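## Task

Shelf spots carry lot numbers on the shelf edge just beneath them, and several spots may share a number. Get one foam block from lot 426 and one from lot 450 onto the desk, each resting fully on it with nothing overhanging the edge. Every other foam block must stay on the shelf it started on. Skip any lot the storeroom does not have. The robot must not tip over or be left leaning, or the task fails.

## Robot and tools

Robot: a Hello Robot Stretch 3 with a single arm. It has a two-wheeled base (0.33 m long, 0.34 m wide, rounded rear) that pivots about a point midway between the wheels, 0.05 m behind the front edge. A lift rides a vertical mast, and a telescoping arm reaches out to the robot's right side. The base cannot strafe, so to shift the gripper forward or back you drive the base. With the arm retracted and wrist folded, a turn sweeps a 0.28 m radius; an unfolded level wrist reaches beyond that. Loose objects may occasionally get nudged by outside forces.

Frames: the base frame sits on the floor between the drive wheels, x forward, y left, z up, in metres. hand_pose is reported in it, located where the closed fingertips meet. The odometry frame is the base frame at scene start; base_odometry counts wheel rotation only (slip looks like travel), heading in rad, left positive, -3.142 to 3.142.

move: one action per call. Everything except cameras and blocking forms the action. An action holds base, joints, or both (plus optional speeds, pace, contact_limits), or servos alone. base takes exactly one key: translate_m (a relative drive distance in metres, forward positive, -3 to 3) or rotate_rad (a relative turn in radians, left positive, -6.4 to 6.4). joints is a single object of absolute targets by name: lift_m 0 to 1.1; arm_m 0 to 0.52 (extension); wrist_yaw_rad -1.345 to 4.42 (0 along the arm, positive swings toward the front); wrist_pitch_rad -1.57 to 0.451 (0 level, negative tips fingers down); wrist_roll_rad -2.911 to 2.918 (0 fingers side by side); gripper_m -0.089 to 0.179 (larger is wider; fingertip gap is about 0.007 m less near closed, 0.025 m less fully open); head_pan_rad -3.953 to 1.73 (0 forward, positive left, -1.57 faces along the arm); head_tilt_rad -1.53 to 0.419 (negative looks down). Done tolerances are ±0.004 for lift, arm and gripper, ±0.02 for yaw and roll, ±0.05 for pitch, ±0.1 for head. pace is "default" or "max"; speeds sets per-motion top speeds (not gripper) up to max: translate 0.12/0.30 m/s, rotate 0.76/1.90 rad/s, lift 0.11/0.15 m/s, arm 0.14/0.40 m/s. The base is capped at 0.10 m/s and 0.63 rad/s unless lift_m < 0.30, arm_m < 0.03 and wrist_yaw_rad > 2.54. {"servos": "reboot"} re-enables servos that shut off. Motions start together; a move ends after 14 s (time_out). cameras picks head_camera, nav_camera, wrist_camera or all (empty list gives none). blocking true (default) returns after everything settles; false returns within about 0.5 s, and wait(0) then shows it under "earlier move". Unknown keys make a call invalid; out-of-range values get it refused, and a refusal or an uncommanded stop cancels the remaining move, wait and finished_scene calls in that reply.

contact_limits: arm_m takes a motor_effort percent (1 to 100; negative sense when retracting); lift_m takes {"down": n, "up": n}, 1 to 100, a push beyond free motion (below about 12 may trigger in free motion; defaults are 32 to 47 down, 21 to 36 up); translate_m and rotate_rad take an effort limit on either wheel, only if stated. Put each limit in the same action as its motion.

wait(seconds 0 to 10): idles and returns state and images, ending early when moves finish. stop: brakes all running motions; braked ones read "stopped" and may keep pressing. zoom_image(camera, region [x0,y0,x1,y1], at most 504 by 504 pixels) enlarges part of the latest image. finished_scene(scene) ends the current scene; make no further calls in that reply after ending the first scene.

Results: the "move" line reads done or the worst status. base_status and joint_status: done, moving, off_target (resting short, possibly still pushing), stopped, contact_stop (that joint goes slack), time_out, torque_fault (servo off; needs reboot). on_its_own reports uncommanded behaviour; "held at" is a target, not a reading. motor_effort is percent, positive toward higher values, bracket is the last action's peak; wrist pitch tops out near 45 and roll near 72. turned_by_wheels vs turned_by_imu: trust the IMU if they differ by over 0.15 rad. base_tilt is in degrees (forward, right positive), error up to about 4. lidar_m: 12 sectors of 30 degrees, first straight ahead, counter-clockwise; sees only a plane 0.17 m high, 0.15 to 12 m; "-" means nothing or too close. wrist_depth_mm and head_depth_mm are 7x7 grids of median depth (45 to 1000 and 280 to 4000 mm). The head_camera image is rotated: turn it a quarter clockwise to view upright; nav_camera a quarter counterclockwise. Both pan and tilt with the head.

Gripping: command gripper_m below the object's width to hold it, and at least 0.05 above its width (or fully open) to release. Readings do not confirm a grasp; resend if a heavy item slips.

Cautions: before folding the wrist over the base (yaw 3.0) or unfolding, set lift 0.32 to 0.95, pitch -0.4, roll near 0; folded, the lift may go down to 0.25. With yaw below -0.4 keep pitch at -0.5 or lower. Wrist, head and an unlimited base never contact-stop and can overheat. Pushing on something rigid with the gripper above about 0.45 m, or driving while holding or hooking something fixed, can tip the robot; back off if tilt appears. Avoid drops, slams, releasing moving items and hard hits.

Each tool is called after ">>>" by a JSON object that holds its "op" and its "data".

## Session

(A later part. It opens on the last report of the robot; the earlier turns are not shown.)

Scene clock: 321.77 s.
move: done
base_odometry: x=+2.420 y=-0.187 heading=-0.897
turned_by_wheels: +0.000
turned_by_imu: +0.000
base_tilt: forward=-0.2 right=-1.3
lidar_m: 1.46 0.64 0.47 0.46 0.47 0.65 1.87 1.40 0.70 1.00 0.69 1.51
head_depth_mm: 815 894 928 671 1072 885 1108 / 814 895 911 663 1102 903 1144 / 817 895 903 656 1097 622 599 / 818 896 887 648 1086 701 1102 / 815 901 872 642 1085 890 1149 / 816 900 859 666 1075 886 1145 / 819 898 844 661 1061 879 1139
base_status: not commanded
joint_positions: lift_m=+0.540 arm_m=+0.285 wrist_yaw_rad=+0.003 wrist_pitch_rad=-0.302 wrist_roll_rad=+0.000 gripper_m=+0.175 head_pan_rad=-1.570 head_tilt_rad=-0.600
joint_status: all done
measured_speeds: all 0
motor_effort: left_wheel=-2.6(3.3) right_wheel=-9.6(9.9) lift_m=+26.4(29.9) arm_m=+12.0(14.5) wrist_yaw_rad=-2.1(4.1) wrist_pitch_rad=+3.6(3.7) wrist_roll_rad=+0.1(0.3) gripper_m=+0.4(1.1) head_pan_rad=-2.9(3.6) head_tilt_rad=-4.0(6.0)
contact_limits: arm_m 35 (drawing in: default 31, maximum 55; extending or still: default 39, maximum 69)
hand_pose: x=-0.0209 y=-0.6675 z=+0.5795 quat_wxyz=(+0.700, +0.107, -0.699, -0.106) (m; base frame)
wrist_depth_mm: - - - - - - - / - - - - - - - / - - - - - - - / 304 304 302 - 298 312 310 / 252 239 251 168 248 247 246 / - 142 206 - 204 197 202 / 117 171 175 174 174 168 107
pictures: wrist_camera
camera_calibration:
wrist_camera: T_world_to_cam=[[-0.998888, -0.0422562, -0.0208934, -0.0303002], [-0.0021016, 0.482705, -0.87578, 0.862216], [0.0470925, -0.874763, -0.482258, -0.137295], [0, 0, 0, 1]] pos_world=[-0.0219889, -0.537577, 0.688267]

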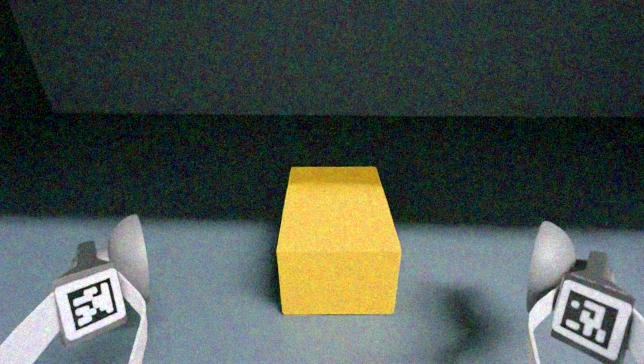

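>>> {"op": "move", "data": {"joints": {"arm_m": 0.3}, "contact_limits": {"arm_m": 35}, "cameras": []}}

>>> {"op": "move", "data": {"joints": {"gripper_m": 0.02}, "cameras": ["wrist_camera"]}}

>>> {"op": "move", "data": {"joints": {"lift_m": 0.6}, "pace": "max", "cameras": ["wrist_camera"]}}

>>> {"op": "move", "data": {"joints": {"arm_m": 0.0}, "cameras": ["wrist_camera"]}}

Scene clock: 330.03 s.
move: done
base_odometry: x=+2.420 y=-0.187 heading=-0.897
turned_by_wheels: +0.000
turned_by_imu: +0.000
base_tilt: forward=-0.2 right=-1.1
lidar_m: 1.46 0.64 0.47 0.46 0.47 0.65 1.87 1.41 0.70 1.00 0.69 1.51
head_depth_mm: 816 896 924 671 1070 889 1102 / 818 891 912 662 1099 906 1142 / 816 894 898 656 1098 635 611 / 815 897 885 650 1086 713 1127 / 815 898 872 641 1081 871 1153 / 818 901 859 665 1074 882 1152 / 815 901 846 663 1061 877 1135
base_status: not commanded
joint_positions: lift_m=+0.540 arm_m=+0.300 wrist_yaw_rad=+0.003 wrist_pitch_rad=-0.302 wrist_roll_rad=+0.000 gripper_m=+0.175 head_pan_rad=-1.570 head_tilt_rad=-0.600
joint_status: all done
measured_speeds: all 0
motor_effort: left_wheel=-3.0(3.1) right_wheel=-8.8(9.9) lift_m=+24.6(25.1) arm_m=+12.3(14.1) wrist_yaw_rad=-2.6(3.8) wrist_pitch_rad=+3.5(3.7) wrist_roll_rad=+0.1(0.2) gripper_m=+0.6(1.0) head_pan_rad=-2.9(3.3) head_tilt_rad=-4.5(5.3)
contact_limits: arm_m 35 (drawing in: default 31, maximum 55; extending or still: default 39, maximum 69)
hand_pose: x=-0.0209 y=-0.6825 z=+0.5795 quat_wxyz=(+0.700, +0.107, -0.699, -0.106) (m; base frame)
wrist_depth_mm: - - - - - 400 397 / - - - - - - - / - - - - - - - / 305 303 302 - 301 310 310 / 252 241 250 168 237 247 244 / - 141 206 155 191 197 203 / 118 171 175 169 174 169 106
pictures: none
No camera images: "cameras" was empty.

Scene clock: 332.10 s.
move: done
base_odometry: x=+2.420 y=-0.187 heading=-0.897
turned_by_wheels: +0.000
turned_by_imu: +0.000
base_tilt: forward=-0.3 right=-1.3
lidar_m: 1.46 0.64 0.47 0.46 0.47 0.65 1.87 1.41 0.70 1.00 0.69 1.51
head_depth_mm: 815 894 926 670 1076 887 1105 / 813 896 912 663 1107 907 1143 / 818 893 898 656 1095 635 612 / 814 897 885 647 1092 715 1123 / 817 898 868 642 1080 894 1150 / 815 895 859 667 1069 885 1143 / 822 897 850 662 1065 878 1137
base_status: not commanded
joint_positions: lift_m=+0.540 arm_m=+0.300 wrist_yaw_rad=+0.003 wrist_pitch_rad=-0.302 wrist_roll_rad=+0.000 gripper_m=+0.021 head_pan_rad=-1.570 head_tilt_rad=-0.600
joint_status: all done
measured_speeds: all 0
motor_effort: left_wheel=-3.0(3.3) right_wheel=-9.2(10.1) lift_m=+28.0(28.2) arm_m=+9.7(12.7) wrist_yaw_rad=-2.2(4.1) wrist_pitch_rad=+3.6(3.7) wrist_roll_rad=+0.3(0.3) gripper_m=-12.5(83.7) head_pan_rad=-2.7(3.3) head_tilt_rad=-4.4(5.7)
contact_limits: arm_m 35 (drawing in: default 31, maximum 55; extending or still: default 39, maximum 69)
hand_pose: x=-0.0209 y=-0.6825 z=+0.5795 quat_wxyz=(+0.700, +0.107, -0.699, -0.106) (m; base frame)
wrist_depth_mm: - - - - - 396 395 / - - - - - - - / - - - - - - - / 306 304 301 - 299 311 310 / 251 250 230 168 162 247 246 / 208 215 127 156 126 203 203 / 177 165 171 168 169 173 173
pictures: wrist_camera
camera_calibration:
wrist_camera: T_world_to_cam=[[-0.998893, -0.0421209, -0.0209338, -0.0308315], [-0.002001, 0.48271, -0.875778, 0.869459], [0.0469935, -0.874767, -0.48226, -0.150419], [0, 0, 0, 1]] pos_world=[-0.0219889, -0.552577, 0.688267]

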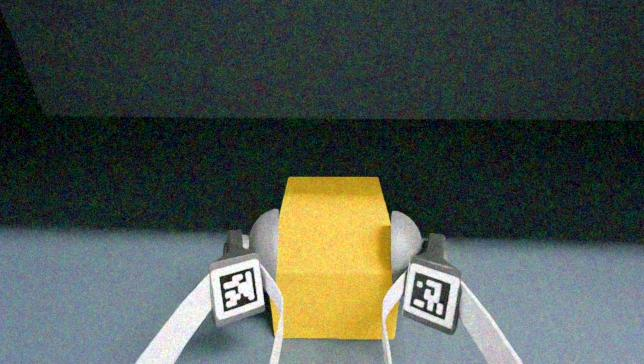

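Scene clock: 333.27 s.
move: done
base_odometry: x=+2.420 y=-0.187 heading=-0.897
turned_by_wheels: +0.000
turned_by_imu: +0.000
base_tilt: forward=-0.4 right=-1.2
lidar_m: 1.46 0.64 0.47 0.46 0.47 0.65 1.87 1.40 0.70 1.00 0.69 1.51
head_depth_mm: 812 894 928 670 1072 885 1103 / 815 895 915 664 1107 906 497 / 816 895 900 655 1098 581 1114 / 819 894 887 647 1082 604 1154 / 814 898 872 639 1081 892 1151 / 816 900 858 667 1071 882 1144 / 817 899 844 663 1065 880 1137
base_status: not commanded
joint_positions: lift_m=+0.600 arm_m=+0.300 wrist_yaw_rad=+0.003 wrist_pitch_rad=-0.302 wrist_roll_rad=+0.000 gripper_m=+0.021 head_pan_rad=-1.570 head_tilt_rad=-0.600
joint_status: all done
measured_speeds: all 0
motor_effort: left_wheel=-2.9(3.3) right_wheel=-9.4(10.2) lift_m=+27.2(32.2) arm_m=+9.3(10.7) wrist_yaw_rad=-2.6(4.4) wrist_pitch_rad=+3.5(3.6) wrist_roll_rad=+0.2(0.3) gripper_m=-12.4(12.9) head_pan_rad=-2.6(3.3) head_tilt_rad=-4.1(5.0)
contact_limits: arm_m 35 (drawing in: default 31, maximum 55; extending or still: default 39, maximum 69)
hand_pose: x=-0.0209 y=-0.6825 z=+0.6395 quat_wxyz=(+0.700, +0.107, -0.699, -0.106) (m; base frame)
wrist_depth_mm: - - - - - 397 395 / - - - - - - - / - - - - - - - / - - - - - - - / - - 154 168 149 328 314 / 289 298 127 156 126 283 282 / 246 102 237 172 228 241 240
pictures: wrist_camera
camera_calibration:
wrist_camera: T_world_to_cam=[[-0.998893, -0.0421209, -0.0209338, -0.0295734], [-0.002001, 0.48271, -0.875778, 0.922094], [0.0469935, -0.874767, -0.48226, -0.121435], [0, 0, 0, 1]] pos_world=[-0.0219889, -0.552577, 0.748367]

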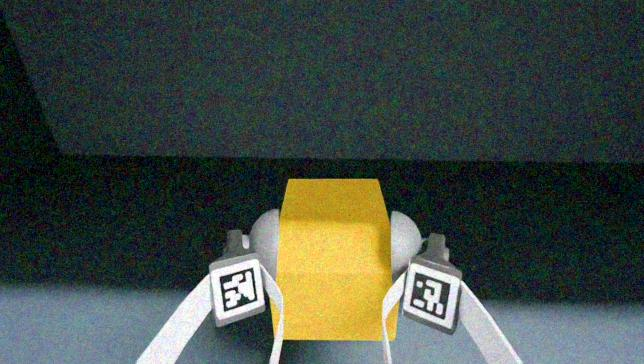

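Scene clock: 336.70 s.
move: done
base_odometry: x=+2.420 y=-0.187 heading=-0.897
turned_by_wheels: +0.000
turned_by_imu: +0.000
base_tilt: forward=-0.3 right=-1.1
lidar_m: 1.46 0.64 0.47 0.46 0.47 0.65 1.87 1.41 0.70 1.00 0.69 1.51
head_depth_mm: 817 896 925 670 1072 887 1105 / 817 896 915 663 1105 907 1173 / 814 896 903 656 1100 901 1162 / 814 899 887 646 1088 895 655 / 816 897 874 642 1085 889 1151 / 819 897 861 666 1074 886 1147 / 820 904 846 663 1063 880 1139
base_status: not commanded
joint_positions: lift_m=+0.600 arm_m=+0.001 wrist_yaw_rad=+0.003 wrist_pitch_rad=-0.302 wrist_roll_rad=+0.000 gripper_m=+0.021 head_pan_rad=-1.570 head_tilt_rad=-0.600
joint_status: all done
measured_speeds: all 0
motor_effort: left_wheel=-2.6(3.4) right_wheel=-9.3(10.2) lift_m=+26.5(27.0) arm_m=-12.5(13.8) wrist_yaw_rad=-2.3(4.1) wrist_pitch_rad=+3.5(3.7) wrist_roll_rad=-0.2(0.3) gripper_m=-12.4(13.0) head_pan_rad=-2.6(3.3) head_tilt_rad=-4.7(5.1)
hand_pose: x=-0.0209 y=-0.3830 z=+0.6395 quat_wxyz=(+0.700, +0.107, -0.699, -0.106) (m; base frame)
wrist_depth_mm: - - - - - - - / - - - - - - - / - - - - - - 590 / - - - - - - - / - - 154 169 148 - - / - - 127 156 126 858 - / - 102 - 168 163 716 -
pictures: wrist_camera
camera_calibration:
wrist_camera: T_world_to_cam=[[-0.998893, -0.0421209, -0.0209338, -0.0169603], [-0.002001, 0.48271, -0.875778, 0.777434], [0.0469935, -0.874767, -0.48226, 0.140509], [0, 0, 0, 1]] pos_world=[-0.0219889, -0.253077, 0.748267]

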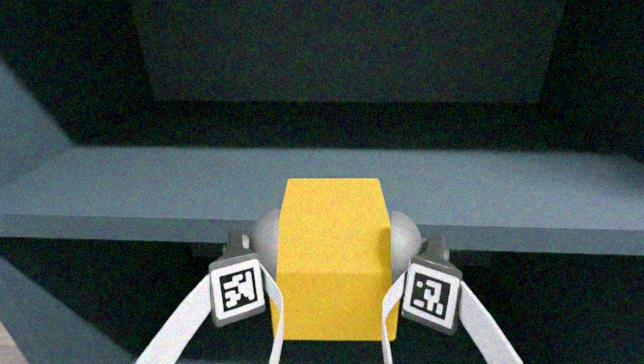

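>>> {"op": "move", "data": {"base": {"translate_m": 0.89}, "joints": {"wrist_yaw_rad": 1.57, "lift_m": 0.7}, "pace": "max", "cameras": ["wrist_camera"]}}

>>> {"op": "move", "data": {"base": {"rotate_rad": 1.6}, "pace": "max", "cameras": []}}

>>> {"op": "move", "data": {"base": {"translate_m": -1.3}, "pace": "max", "cameras": []}}

>>> {"op": "move", "data": {"base": {"translate_m": -0.8}, "joints": {"lift_m": 0.8}, "pace": "max", "cameras": ["wrist_camera"]}}

>>> {"op": "move", "data": {"base": {"rotate_rad": -1.6}, "pace": "max", "cameras": []}}

>>> {"op": "move", "data": {"base": {"translate_m": -1.25}, "pace": "max", "cameras": ["head_camera", "nav_camera"]}}

Scene clock: 373.77 s.
move: done
base_odometry: x=+2.975 y=-0.883 heading=-0.896
turned_by_wheels: +0.000
turned_by_imu: +0.001
base_tilt: forward=-0.3 right=-1.1
lidar_m: 0.58 0.60 0.46 0.45 0.46 0.64 1.83 1.42 0.71 2.17 0.81 0.60
head_depth_mm: 2757 2942 3297 2413 1185 1165 1141 / 2728 2991 3258 2518 1865 1444 1238 / 2756 3008 3266 2502 1851 1472 1231 / 2723 2993 3227 2469 1816 1470 1229 / 2717 3029 3201 2455 1841 1458 1224 / 2377 2419 2531 2297 1815 1451 1218 / 1616 1641 1684 1723 1692 1441 1210
base_status: done
joint_positions: lift_m=+0.700 arm_m=+0.001 wrist_yaw_rad=+1.567 wrist_pitch_rad=-0.302 wrist_roll_rad=+0.000 gripper_m=+0.021 head_pan_rad=-1.570 head_tilt_rad=-0.600
joint_status: all done
measured_speeds: all 0
motor_effort: left_wheel=+7.0(11.6) right_wheel=-0.4(12.0) lift_m=+24.5(32.4) arm_m=-10.3(12.6) wrist_yaw_rad=+2.9(7.8) wrist_pitch_rad=+3.6(3.7) wrist_roll_rad=+0.0(0.3) gripper_m=-12.4(13.1) head_pan_rad=-2.8(3.1) head_tilt_rad=-4.1(5.3)
hand_pose: x=+0.2161 y=-0.1465 z=+0.7396 quat_wxyz=(+0.571, +0.569, -0.420, +0.418) (m; base frame)
wrist_depth_mm: - - - - - - - / - - - - - - - / - - - - - - - / - - - - - - - / - - 154 168 148 - - / - - 127 156 126 - - / - 95 - 168 163 - -
pictures: wrist_camera
camera_calibration:
wrist_camera: T_world_to_cam=[[0.0358585, -0.999137, -0.0209573, -0.131967], [-0.482629, 0.00104946, -0.875824, 0.784767], [0.875091, 0.0415203, -0.482175, 0.339741], [0, 0, 0, 1]] pos_world=[0.0861794, -0.146783, 0.848367]

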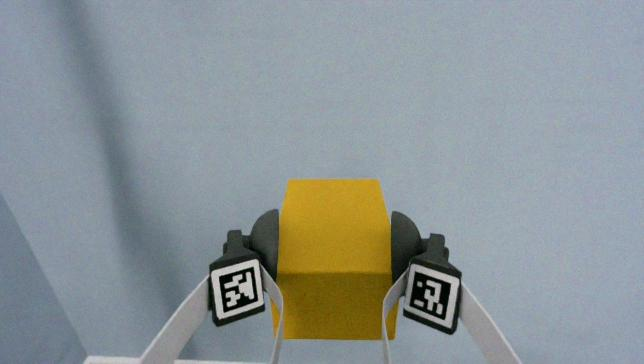

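Scene clock: 377.27 s.
move: done
base_odometry: x=+2.975 y=-0.883 heading=+0.703
turned_by_wheels: +1.600
turned_by_imu: +1.574
base_tilt: forward=-0.4 right=-1.2
lidar_m: 0.45 0.47 0.65 1.93 1.40 0.71 2.08 0.81 0.60 0.58 0.61 0.46
head_depth_mm: 455 501 555 623 713 830 987 / 456 502 556 626 714 834 997 / 457 504 557 629 719 837 1001 / 459 503 560 630 720 842 1007 / 460 504 561 631 721 845 1010 / 460 507 563 633 726 845 1012 / 462 508 565 636 729 848 1020
base_status: done
joint_positions: lift_m=+0.700 arm_m=+0.001 wrist_yaw_rad=+1.567 wrist_pitch_rad=-0.302 wrist_roll_rad=+0.000 gripper_m=+0.021 head_pan_rad=-1.570 head_tilt_rad=-0.600
joint_status: not commanded
measured_speeds: all 0
motor_effort: left_wheel=-9.0(13.1) right_wheel=+7.6(12.2) lift_m=+24.8(25.8) arm_m=-12.5(13.1) wrist_yaw_rad=+1.7(3.5) wrist_pitch_rad=+3.5(3.7) wrist_roll_rad=+0.1(0.3) gripper_m=-11.8(12.8) head_pan_rad=-2.7(3.2) head_tilt_rad=-3.3(4.9)
hand_pose: x=+0.2161 y=-0.1465 z=+0.7396 quat_wxyz=(+0.571, +0.569, -0.420, +0.418) (m; base frame)
wrist_depth_mm: 343 338 330 324 317 315 309 / 365 363 355 351 344 338 332 / 398 391 384 378 371 361 355 / 431 426 415 395 395 390 383 / 473 464 434 168 193 418 417 / 520 510 127 156 126 458 450 / - 94 - 168 519 508 499
pictures: none
No camera images: "cameras" was empty.

Scene clock: 391.23 s.
move: done
base_odometry: x=+1.983 y=-1.723 heading=+0.703
turned_by_wheels: +0.000
turned_by_imu: -0.001
base_tilt: forward=-0.4 right=-1.2
lidar_m: 1.73 0.65 0.54 1.17 2.05 1.77 1.96 0.76 0.56 0.55 0.57 0.80
head_depth_mm: 427 469 521 585 669 776 928 / 428 469 522 588 668 778 929 / 429 470 523 590 672 782 936 / 429 472 523 590 675 787 941 / 431 474 525 591 676 789 941 / 432 474 527 593 678 792 949 / 433 476 529 596 684 797 955
base_status: done
joint_positions: lift_m=+0.700 arm_m=+0.001 wrist_yaw_rad=+1.567 wrist_pitch_rad=-0.302 wrist_roll_rad=+0.000 gripper_m=+0.021 head_pan_rad=-1.570 head_tilt_rad=-0.600
joint_status: not commanded
measured_speeds: all 0
motor_effort: left_wheel=-7.2(14.6) right_wheel=-1.8(11.3) lift_m=+27.4(27.9) arm_m=-12.0(13.0) wrist_yaw_rad=+1.8(3.4) wrist_pitch_rad=+3.6(3.7) wrist_roll_rad=-0.1(0.4) gripper_m=-12.0(12.9) head_pan_rad=-2.4(3.0) head_tilt_rad=-3.2(5.3)
hand_pose: x=+0.2161 y=-0.1465 z=+0.7396 quat_wxyz=(+0.571, +0.569, -0.420, +0.418) (m; base frame)
wrist_depth_mm: - - - - - - - / - - - - - - - / - - - - - - - / - - - - - - - / - - 161 168 168 - - / - - 127 156 126 - - / - 102 921 884 920 - -
pictures: none
No camera images: "cameras" was empty.

Scene clock: 400.20 s.
move: done
base_odometry: x=+1.373 y=-2.240 heading=+0.703
turned_by_wheels: +0.000
turned_by_imu: -0.001
base_tilt: forward=-0.5 right=-1.2
lidar_m: 2.26 1.18 1.55 3.75 1.14 1.26 1.22 0.73 0.54 0.53 0.55 0.77
head_depth_mm: 411 451 500 562 640 747 889 / 413 452 502 564 644 748 871 / 411 453 502 565 648 752 828 / 413 455 505 568 649 756 834 / 415 455 505 568 652 761 907 / 416 456 507 572 653 762 906 / 416 457 509 573 654 763 915
base_status: done
joint_positions: lift_m=+0.800 arm_m=+0.001 wrist_yaw_rad=+1.567 wrist_pitch_rad=-0.302 wrist_roll_rad=+0.000 gripper_m=+0.021 head_pan_rad=-1.570 head_tilt_rad=-0.600
joint_status: all done
measured_speeds: all 0
motor_effort: left_wheel=-2.7(14.8) right_wheel=-7.2(11.5) lift_m=+24.2(32.0) arm_m=-11.2(12.7) wrist_yaw_rad=+1.2(3.9) wrist_pitch_rad=+3.5(3.7) wrist_roll_rad=+0.2(0.3) gripper_m=-12.4(13.0) head_pan_rad=-2.0(2.7) head_tilt_rad=-3.7(4.3)
hand_pose: x=+0.2161 y=-0.1465 z=+0.8396 quat_wxyz=(+0.571, +0.569, -0.420, +0.418) (m; base frame)
wrist_depth_mm: - - - - - - - / - - - - - - - / - - - - - - - / - - - - - - - / - - 161 168 168 - - / - - 127 156 126 - - / - - - - - - -
pictures: wrist_camera
camera_calibration:
wrist_camera: T_world_to_cam=[[0.0361291, -0.999129, -0.0208763, -0.129971], [-0.482622, 0.000848135, -0.875829, 0.872323], [0.875084, 0.0417183, -0.482171, 0.387984], [0, 0, 0, 1]] pos_world=[0.0861793, -0.146783, 0.948367]

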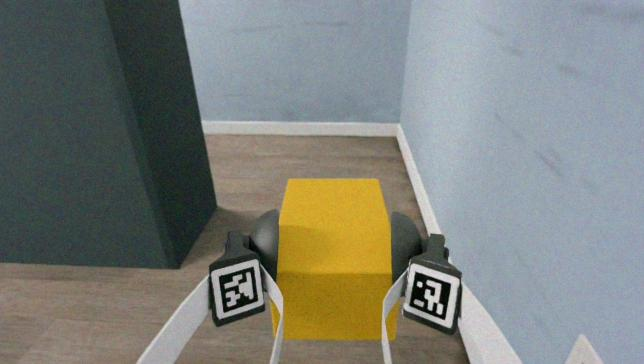

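Scene clock: 403.70 s.
move: done
base_odometry: x=+1.373 y=-2.240 heading=-0.896
turned_by_wheels: -1.600
turned_by_imu: -1.574
base_tilt: forward=-0.4 right=-1.2
lidar_m: 0.53 0.55 0.75 2.14 1.34 1.53 3.72 1.14 1.26 1.22 0.74 0.54
head_depth_mm: 1002 1093 1222 1356 1558 1499 1273 / 1001 1101 1221 1373 1559 1494 1275 / 998 1097 1214 1370 1554 1486 1239 / 1003 1099 1224 1372 1550 1463 1199 / 1003 1104 1217 1364 1569 1461 1226 / 1003 1102 1225 1371 1573 1456 1216 / 1004 1102 1225 1374 1513 1420 1210
base_status: done
joint_positions: lift_m=+0.800 arm_m=+0.001 wrist_yaw_rad=+1.567 wrist_pitch_rad=-0.302 wrist_roll_rad=+0.000 gripper_m=+0.021 head_pan_rad=-1.570 head_tilt_rad=-0.600
joint_status: not commanded
measured_speeds: all 0
motor_effort: left_wheel=+7.0(12.2) right_wheel=-10.2(13.7) lift_m=+24.0(25.6) arm_m=-11.7(13.0) wrist_yaw_rad=+2.3(3.2) wrist_pitch_rad=+3.5(3.6) wrist_roll_rad=+0.2(0.3) gripper_m=-12.4(12.7) head_pan_rad=-1.8(2.4) head_tilt_rad=-2.5(4.0)
hand_pose: x=+0.2161 y=-0.1465 z=+0.8396 quat_wxyz=(+0.571, +0.569, -0.420, +0.418) (m; base frame)
wrist_depth_mm: - - - - - - - / - - - - - - - / - - - - - - - / - - - - - - - / - - 154 168 148 - - / - - 127 156 127 - - / - 94 - 168 163 - -
pictures: none
No camera images: "cameras" was empty.

Scene clock: 417.17 s.
move: done
base_odometry: x=+0.593 y=-1.264 heading=-0.896
turned_by_wheels: +0.000
turned_by_imu: -0.001
base_tilt: forward=-0.3 right=-1.3
lidar_m: 1.76 1.84 1.11 1.08 1.12 1.56 2.51 1.11 0.63 0.73 0.83 1.73
head_depth_mm: 988 1084 1210 1134 842 671 1189 / 988 1085 1201 1123 839 667 1244 / 990 1091 1204 1108 828 661 1066 / 986 1083 1210 1104 823 655 1196 / 988 1088 1202 1094 816 654 1228 / 987 1089 1208 1079 811 652 1219 / 989 1088 1207 1067 810 649 1188
base_status: done
joint_positions: lift_m=+0.800 arm_m=+0.001 wrist_yaw_rad=+1.567 wrist_pitch_rad=-0.302 wrist_roll_rad=+0.000 gripper_m=+0.021 head_pan_rad=-1.570 head_tilt_rad=-0.600
joint_status: not commanded
measured_speeds: all 0
motor_effort: left_wheel=-2.7(9.6) right_wheel=-7.7(16.1) lift_m=+25.5(26.7) arm_m=-7.1(12.5) wrist_yaw_rad=+2.1(4.1) wrist_pitch_rad=+3.5(3.7) wrist_roll_rad=+0.2(0.4) gripper_m=-12.4(13.1) head_pan_rad=-1.6(2.5) head_tilt_rad=-3.2(4.2)
hand_pose: x=+0.2161 y=-0.1465 z=+0.8396 quat_wxyz=(+0.571, +0.569, -0.420, +0.418) (m; base frame)
wrist_depth_mm: - - - - - - - / - - - - - - - / - - - - - - - / - - - - - - - / - - 161 168 168 - - / - - 127 156 126 - - / - - - - - - -
pictures: head_camera (sideways), nav_camera (sideways)
camera_calibration:
head_camera: T_world_to_cam=[[-0.0466927, 0.520089, -0.852835, 1.12535], [0.997496, -0.0211216, -0.0674936, 0.0813585], [-0.0531159, -0.853851, -0.517801, 0.62975], [0, 0, 0, 1]] pos_world=[0.00484038, -0.0458484, 1.29131]
nav_camera: T_world_to_cam=[[0.0174641, -0.542579, 0.839823, -1.04979], [-0.999789, -0.0185451, 0.00880924, 0.0448547], [0.0107949, -0.8398, -0.542789, 0.659576], [0, 0, 0, 1]] pos_world=[0.0560588, -0.0148501, 1.23925]

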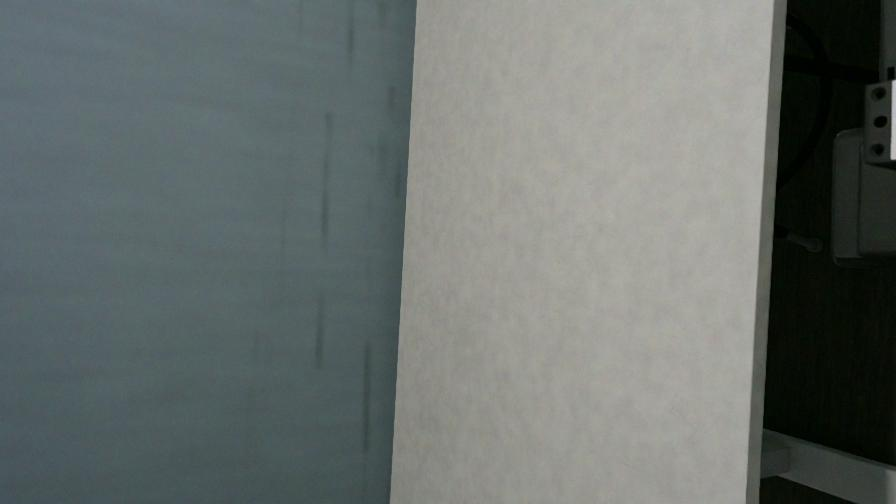

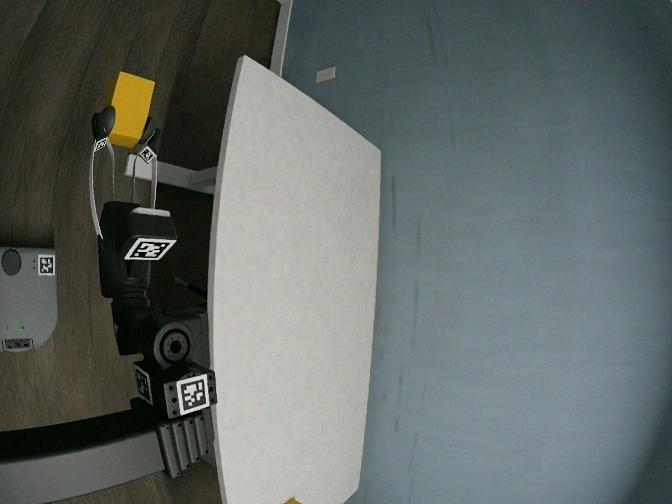

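>>> {"op": "move", "data": {"joints": {"wrist_yaw_rad": 0, "arm_m": 0.2, "lift_m": 0.74}, "pace": "max", "cameras": ["wrist_camera"]}}

>>> {"op": "move", "data": {"joints": {"lift_m": 0.704}, "speeds": {"lift_m": 0.04}, "contact_limits": {"lift_m": {"down": 14}}, "cameras": ["wrist_camera"]}}

Scene clock: 427.37 s.
move: done
base_odometry: x=+0.593 y=-1.264 heading=-0.896
turned_by_wheels: +0.000
turned_by_imu: +0.000
base_tilt: forward=-0.2 right=-1.3
lidar_m: 1.77 1.84 1.11 1.08 1.12 1.56 2.51 1.11 0.63 0.73 0.83 1.73
head_depth_mm: 986 1087 1208 1135 845 671 341 / 990 1089 1205 1123 836 391 333 / 989 1080 1210 1111 830 423 1202 / 992 1090 1209 1103 741 449 1206 / 990 1086 1209 1093 817 654 1220 / 990 1089 1208 1078 813 650 1217 / 991 1089 1211 1069 805 647 1188
base_status: not commanded
joint_positions: lift_m=+0.740 arm_m=+0.200 wrist_yaw_rad=+0.003 wrist_pitch_rad=-0.302 wrist_roll_rad=+0.000 gripper_m=+0.021 head_pan_rad=-1.570 head_tilt_rad=-0.600
joint_status: all done
measured_speeds: all 0
motor_effort: left_wheel=-2.4(3.1) right_wheel=-8.1(8.6) lift_m=+29.4(30.0) arm_m=+13.0(14.2) wrist_yaw_rad=-3.0(9.9) wrist_pitch_rad=+3.6(3.6) wrist_roll_rad=-0.3(0.3) gripper_m=-12.2(12.8) head_pan_rad=-1.2(1.9) head_tilt_rad=-2.8(3.4)
hand_pose: x=-0.0208 y=-0.5825 z=+0.7796 quat_wxyz=(+0.700, +0.107, -0.699, -0.106) (m; base frame)
wrist_depth_mm: - - - - - - - / - - - - - - - / - - - - - - - / - - - - - - - / - - 154 168 149 - - / - - 127 156 126 - - / - 94 - 168 164 - -
pictures: wrist_camera
camera_calibration:
wrist_camera: T_world_to_cam=[[-0.998879, -0.042486, -0.020892, -0.0226287], [-0.00219892, 0.482428, -0.875933, 0.996388], [0.0472938, -0.874905, -0.48198, 0.0333414], [0, 0, 0, 1]] pos_world=[-0.0219892, -0.452476, 0.888367]

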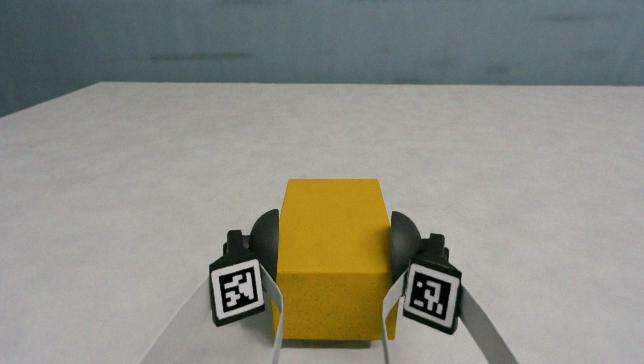

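Scene clock: 428.77 s.
move: done
base_odometry: x=+0.593 y=-1.264 heading=-0.896
turned_by_wheels: +0.000
turned_by_imu: +0.000
base_tilt: forward=-0.3 right=-1.3
lidar_m: 1.76 1.83 1.11 1.08 1.12 1.55 2.51 1.11 0.63 0.73 0.83 1.73
head_depth_mm: 990 1086 1203 1138 842 670 1164 / 991 1084 1209 1128 835 449 360 / 990 1089 1206 1111 831 445 1153 / 990 1087 1203 1099 759 467 1175 / 988 1089 1204 1094 818 655 1222 / 991 1089 1211 1076 809 651 1218 / 991 1091 1207 1074 806 648 1188
base_status: not commanded
joint_positions: lift_m=+0.704 arm_m=+0.200 wrist_yaw_rad=+0.002 wrist_pitch_rad=-0.248 wrist_roll_rad=+0.000 gripper_m=+0.021 head_pan_rad=-1.570 head_tilt_rad=-0.600
joint_status: all done
measured_speeds: all 0
motor_effort: left_wheel=-2.4(3.0) right_wheel=-7.7(8.7) lift_m=+21.5(29.7) arm_m=+11.5(13.2) wrist_yaw_rad=-3.0(4.0) wrist_pitch_rad=-6.4(6.4) wrist_roll_rad=+0.3(0.3) gripper_m=-12.5(12.7) head_pan_rad=-1.0(1.9) head_tilt_rad=-2.2(3.5)
contact_limits: lift_m down 14 (down: maximum 72; up: maximum 65)
hand_pose: x=-0.0209 y=-0.5874 z=+0.7564 quat_wxyz=(+0.702, +0.089, -0.701, -0.087) (m; base frame)
wrist_depth_mm: - - - - - - - / - - - - - - - / - - - - - - - / - - - - - - - / - - 152 156 149 - - / - - 128 148 127 - - / - - - 159 123 - -
pictures: wrist_camera
camera_calibration:
wrist_camera: T_world_to_cam=[[-0.998898, -0.0430018, -0.0187957, -0.0252665], [-0.00179767, 0.43527, -0.900298, 0.969093], [0.0468956, -0.899272, -0.434868, -0.0321507], [0, 0, 0, 1]] pos_world=[-0.0219888, -0.451816, 0.858016]

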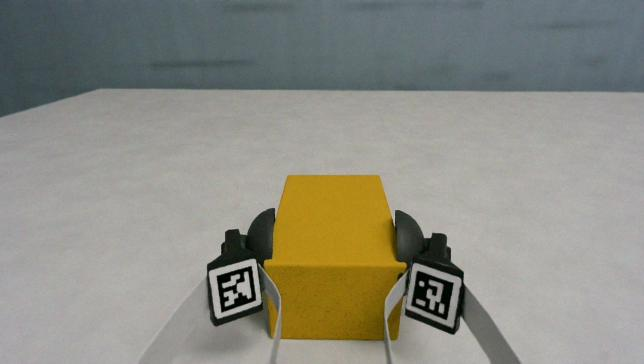

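>>> {"op": "move", "data": {"joints": {"lift_m": 0.713}, "cameras": []}}

>>> {"op": "move", "data": {"joints": {"gripper_m": 0.15}, "cameras": []}}

>>> {"op": "move", "data": {"joints": {"arm_m": 0.02, "head_pan_rad": -1.9}, "cameras": ["wrist_camera", "nav_camera"]}}

Scene clock: 434.47 s.
move: done
base_odometry: x=+0.593 y=-1.264 heading=-0.896
turned_by_wheels: +0.000
turned_by_imu: +0.000
base_tilt: forward=-0.2 right=-1.3
lidar_m: 1.76 1.84 1.12 1.08 1.12 1.56 2.51 1.11 0.63 0.73 0.83 1.73
head_depth_mm: 987 1086 1202 1135 840 671 1046 / 989 1086 1200 1124 834 425 360 / 992 1082 1207 1117 830 436 1182 / 991 1083 1204 1099 762 464 1171 / 991 1088 1211 1089 817 656 1224 / 988 1087 1210 1080 810 650 1213 / 990 1091 1208 1068 804 648 1183
base_status: not commanded
joint_positions: lift_m=+0.713 arm_m=+0.200 wrist_yaw_rad=+0.002 wrist_pitch_rad=-0.278 wrist_roll_rad=+0.000 gripper_m=+0.021 head_pan_rad=-1.570 head_tilt_rad=-0.600
joint_status: all done
measured_speeds: all 0
motor_effort: left_wheel=-2.5(3.0) right_wheel=-7.2(8.3) lift_m=+27.7(31.9) arm_m=+7.5(8.3) wrist_yaw_rad=-3.0(3.9) wrist_pitch_rad=-0.7(6.2) wrist_roll_rad=+0.0(0.2) gripper_m=-12.5(12.6) head_pan_rad=-1.3(1.8) head_tilt_rad=-2.5(2.9)
hand_pose: x=-0.0210 y=-0.5847 z=+0.7582 quat_wxyz=(+0.701, +0.099, -0.700, -0.098) (m; base frame)
wrist_depth_mm: - - - - - - - / - - - - - - - / - - - - - - - / - - - - - - - / - - 152 157 151 - - / - - 128 149 127 - - / - - - 161 121 - -
pictures: none
No camera images: "cameras" was empty.

Scene clock: 436.30 s.
move: done
base_odometry: x=+0.593 y=-1.264 heading=-0.896
turned_by_wheels: +0.000
turned_by_imu: +0.000
base_tilt: forward=-0.3 right=-1.3
lidar_m: 1.77 1.84 1.11 1.08 1.12 1.56 2.51 1.11 0.63 0.73 0.83 1.73
head_depth_mm: 988 1084 1210 1139 840 671 1052 / 990 1081 1207 1124 835 424 360 / 991 1085 1203 1112 829 438 1176 / 989 1092 1212 1101 787 463 1176 / 988 1091 1210 1094 816 654 1219 / 989 1089 1210 1082 814 650 1218 / 990 1091 1201 1069 804 648 1189
base_status: not commanded
joint_positions: lift_m=+0.713 arm_m=+0.200 wrist_yaw_rad=+0.002 wrist_pitch_rad=-0.293 wrist_roll_rad=+0.000 gripper_m=+0.150 head_pan_rad=-1.570 head_tilt_rad=-0.600
joint_status: all done
measured_speeds: all 0
motor_effort: left_wheel=-2.6(3.1) right_wheel=-7.4(8.6) lift_m=+23.5(28.0) arm_m=+4.8(8.0) wrist_yaw_rad=-3.0(4.0) wrist_pitch_rad=+2.0(2.0) wrist_roll_rad=-0.2(0.3) gripper_m=+0.0(82.1) head_pan_rad=-1.5(1.8) head_tilt_rad=-2.4(3.2)
hand_pose: x=-0.0210 y=-0.5834 z=+0.7547 quat_wxyz=(+0.700, +0.104, -0.699, -0.103) (m; base frame)
wrist_depth_mm: - - - - - - - / - - - - - - - / - - - - - - - / - - - - - - - / - 146 - 151 151 141 - / - 125 - 151 148 124 - / - 118 - 161 - - 110
pictures: none
No camera images: "cameras" was empty.

Scene clock: 438.87 s.
move: done
base_odometry: x=+0.593 y=-1.264 heading=-0.896
turned_by_wheels: +0.000
turned_by_imu: +0.000
base_tilt: forward=-0.3 right=-1.3
lidar_m: 1.76 1.84 1.11 1.08 1.12 1.56 2.51 1.11 0.63 0.73 0.83 1.74
head_depth_mm: 1159 1297 1438 1135 841 1373 1243 / 1122 1243 1396 1125 838 731 1238 / 1081 1195 1337 1114 832 700 1206 / 1046 1156 1291 1104 822 681 1220 / 1012 1114 1232 1091 819 655 1169 / 986 1074 1189 1086 811 652 392 / 949 1042 1147 1071 804 646 1134
base_status: not commanded
joint_positions: lift_m=+0.713 arm_m=+0.020 wrist_yaw_rad=+0.002 wrist_pitch_rad=-0.293 wrist_roll_rad=+0.000 gripper_m=+0.150 head_pan_rad=-1.902 head_tilt_rad=-0.600
joint_status: all done
measured_speeds: all 0
motor_effort: left_wheel=-2.3(3.0) right_wheel=-7.9(8.5) lift_m=+29.5(29.6) arm_m=-11.7(14.3) wrist_yaw_rad=-2.1(3.7) wrist_pitch_rad=+2.0(2.1) wrist_roll_rad=+0.0(0.3) gripper_m=+0.7(1.1) head_pan_rad=+3.7(4.9) head_tilt_rad=-2.1(3.2)
hand_pose: x=-0.0210 y=-0.4033 z=+0.7545 quat_wxyz=(+0.700, +0.104, -0.699, -0.103) (m; base frame)
wrist_depth_mm: - - - - - - - / - - - - - - - / - - - - - - - / - - - - - - - / - 146 - - - 142 - / - 125 - - - 124 - / 942 129 946 956 957 925 111
pictures: nav_camera (sideways), wrist_camera
camera_calibration:
nav_camera: T_world_to_cam=[[-0.160444, -0.518641, 0.839803, -1.04871], [-0.951161, 0.308567, 0.00884366, 0.0444422], [-0.263723, -0.79737, -0.542819, 0.661251], [0, 0, 0, 1]] pos_world=[0.0483993, -0.0303536, 1.23925]
wrist_camera: T_world_to_cam=[[-0.998903, -0.0420701, -0.0205743, -0.0156869], [-0.00189751, 0.475323, -0.879809, 0.888092], [0.0467931, -0.878805, -0.474881, 0.171054], [0, 0, 0, 1]] pos_world=[-0.0219886, -0.272467, 0.862259]

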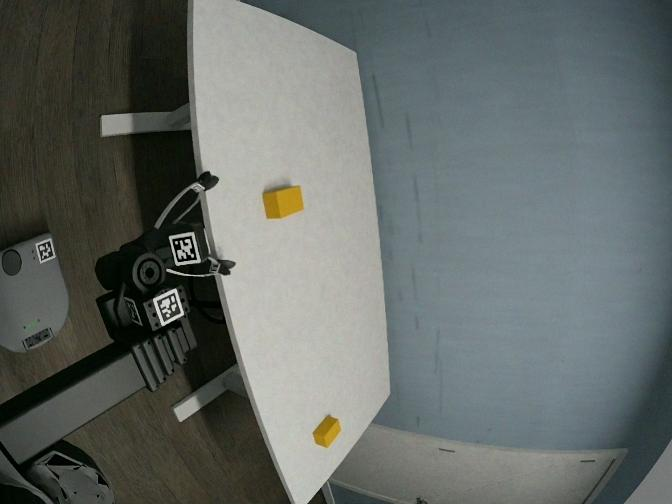

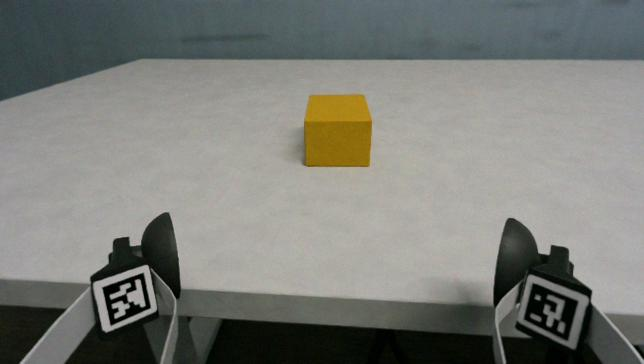

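>>> {"op": "finished_scene", "data": {"scene": 3}}

The scene is finished: the task was done.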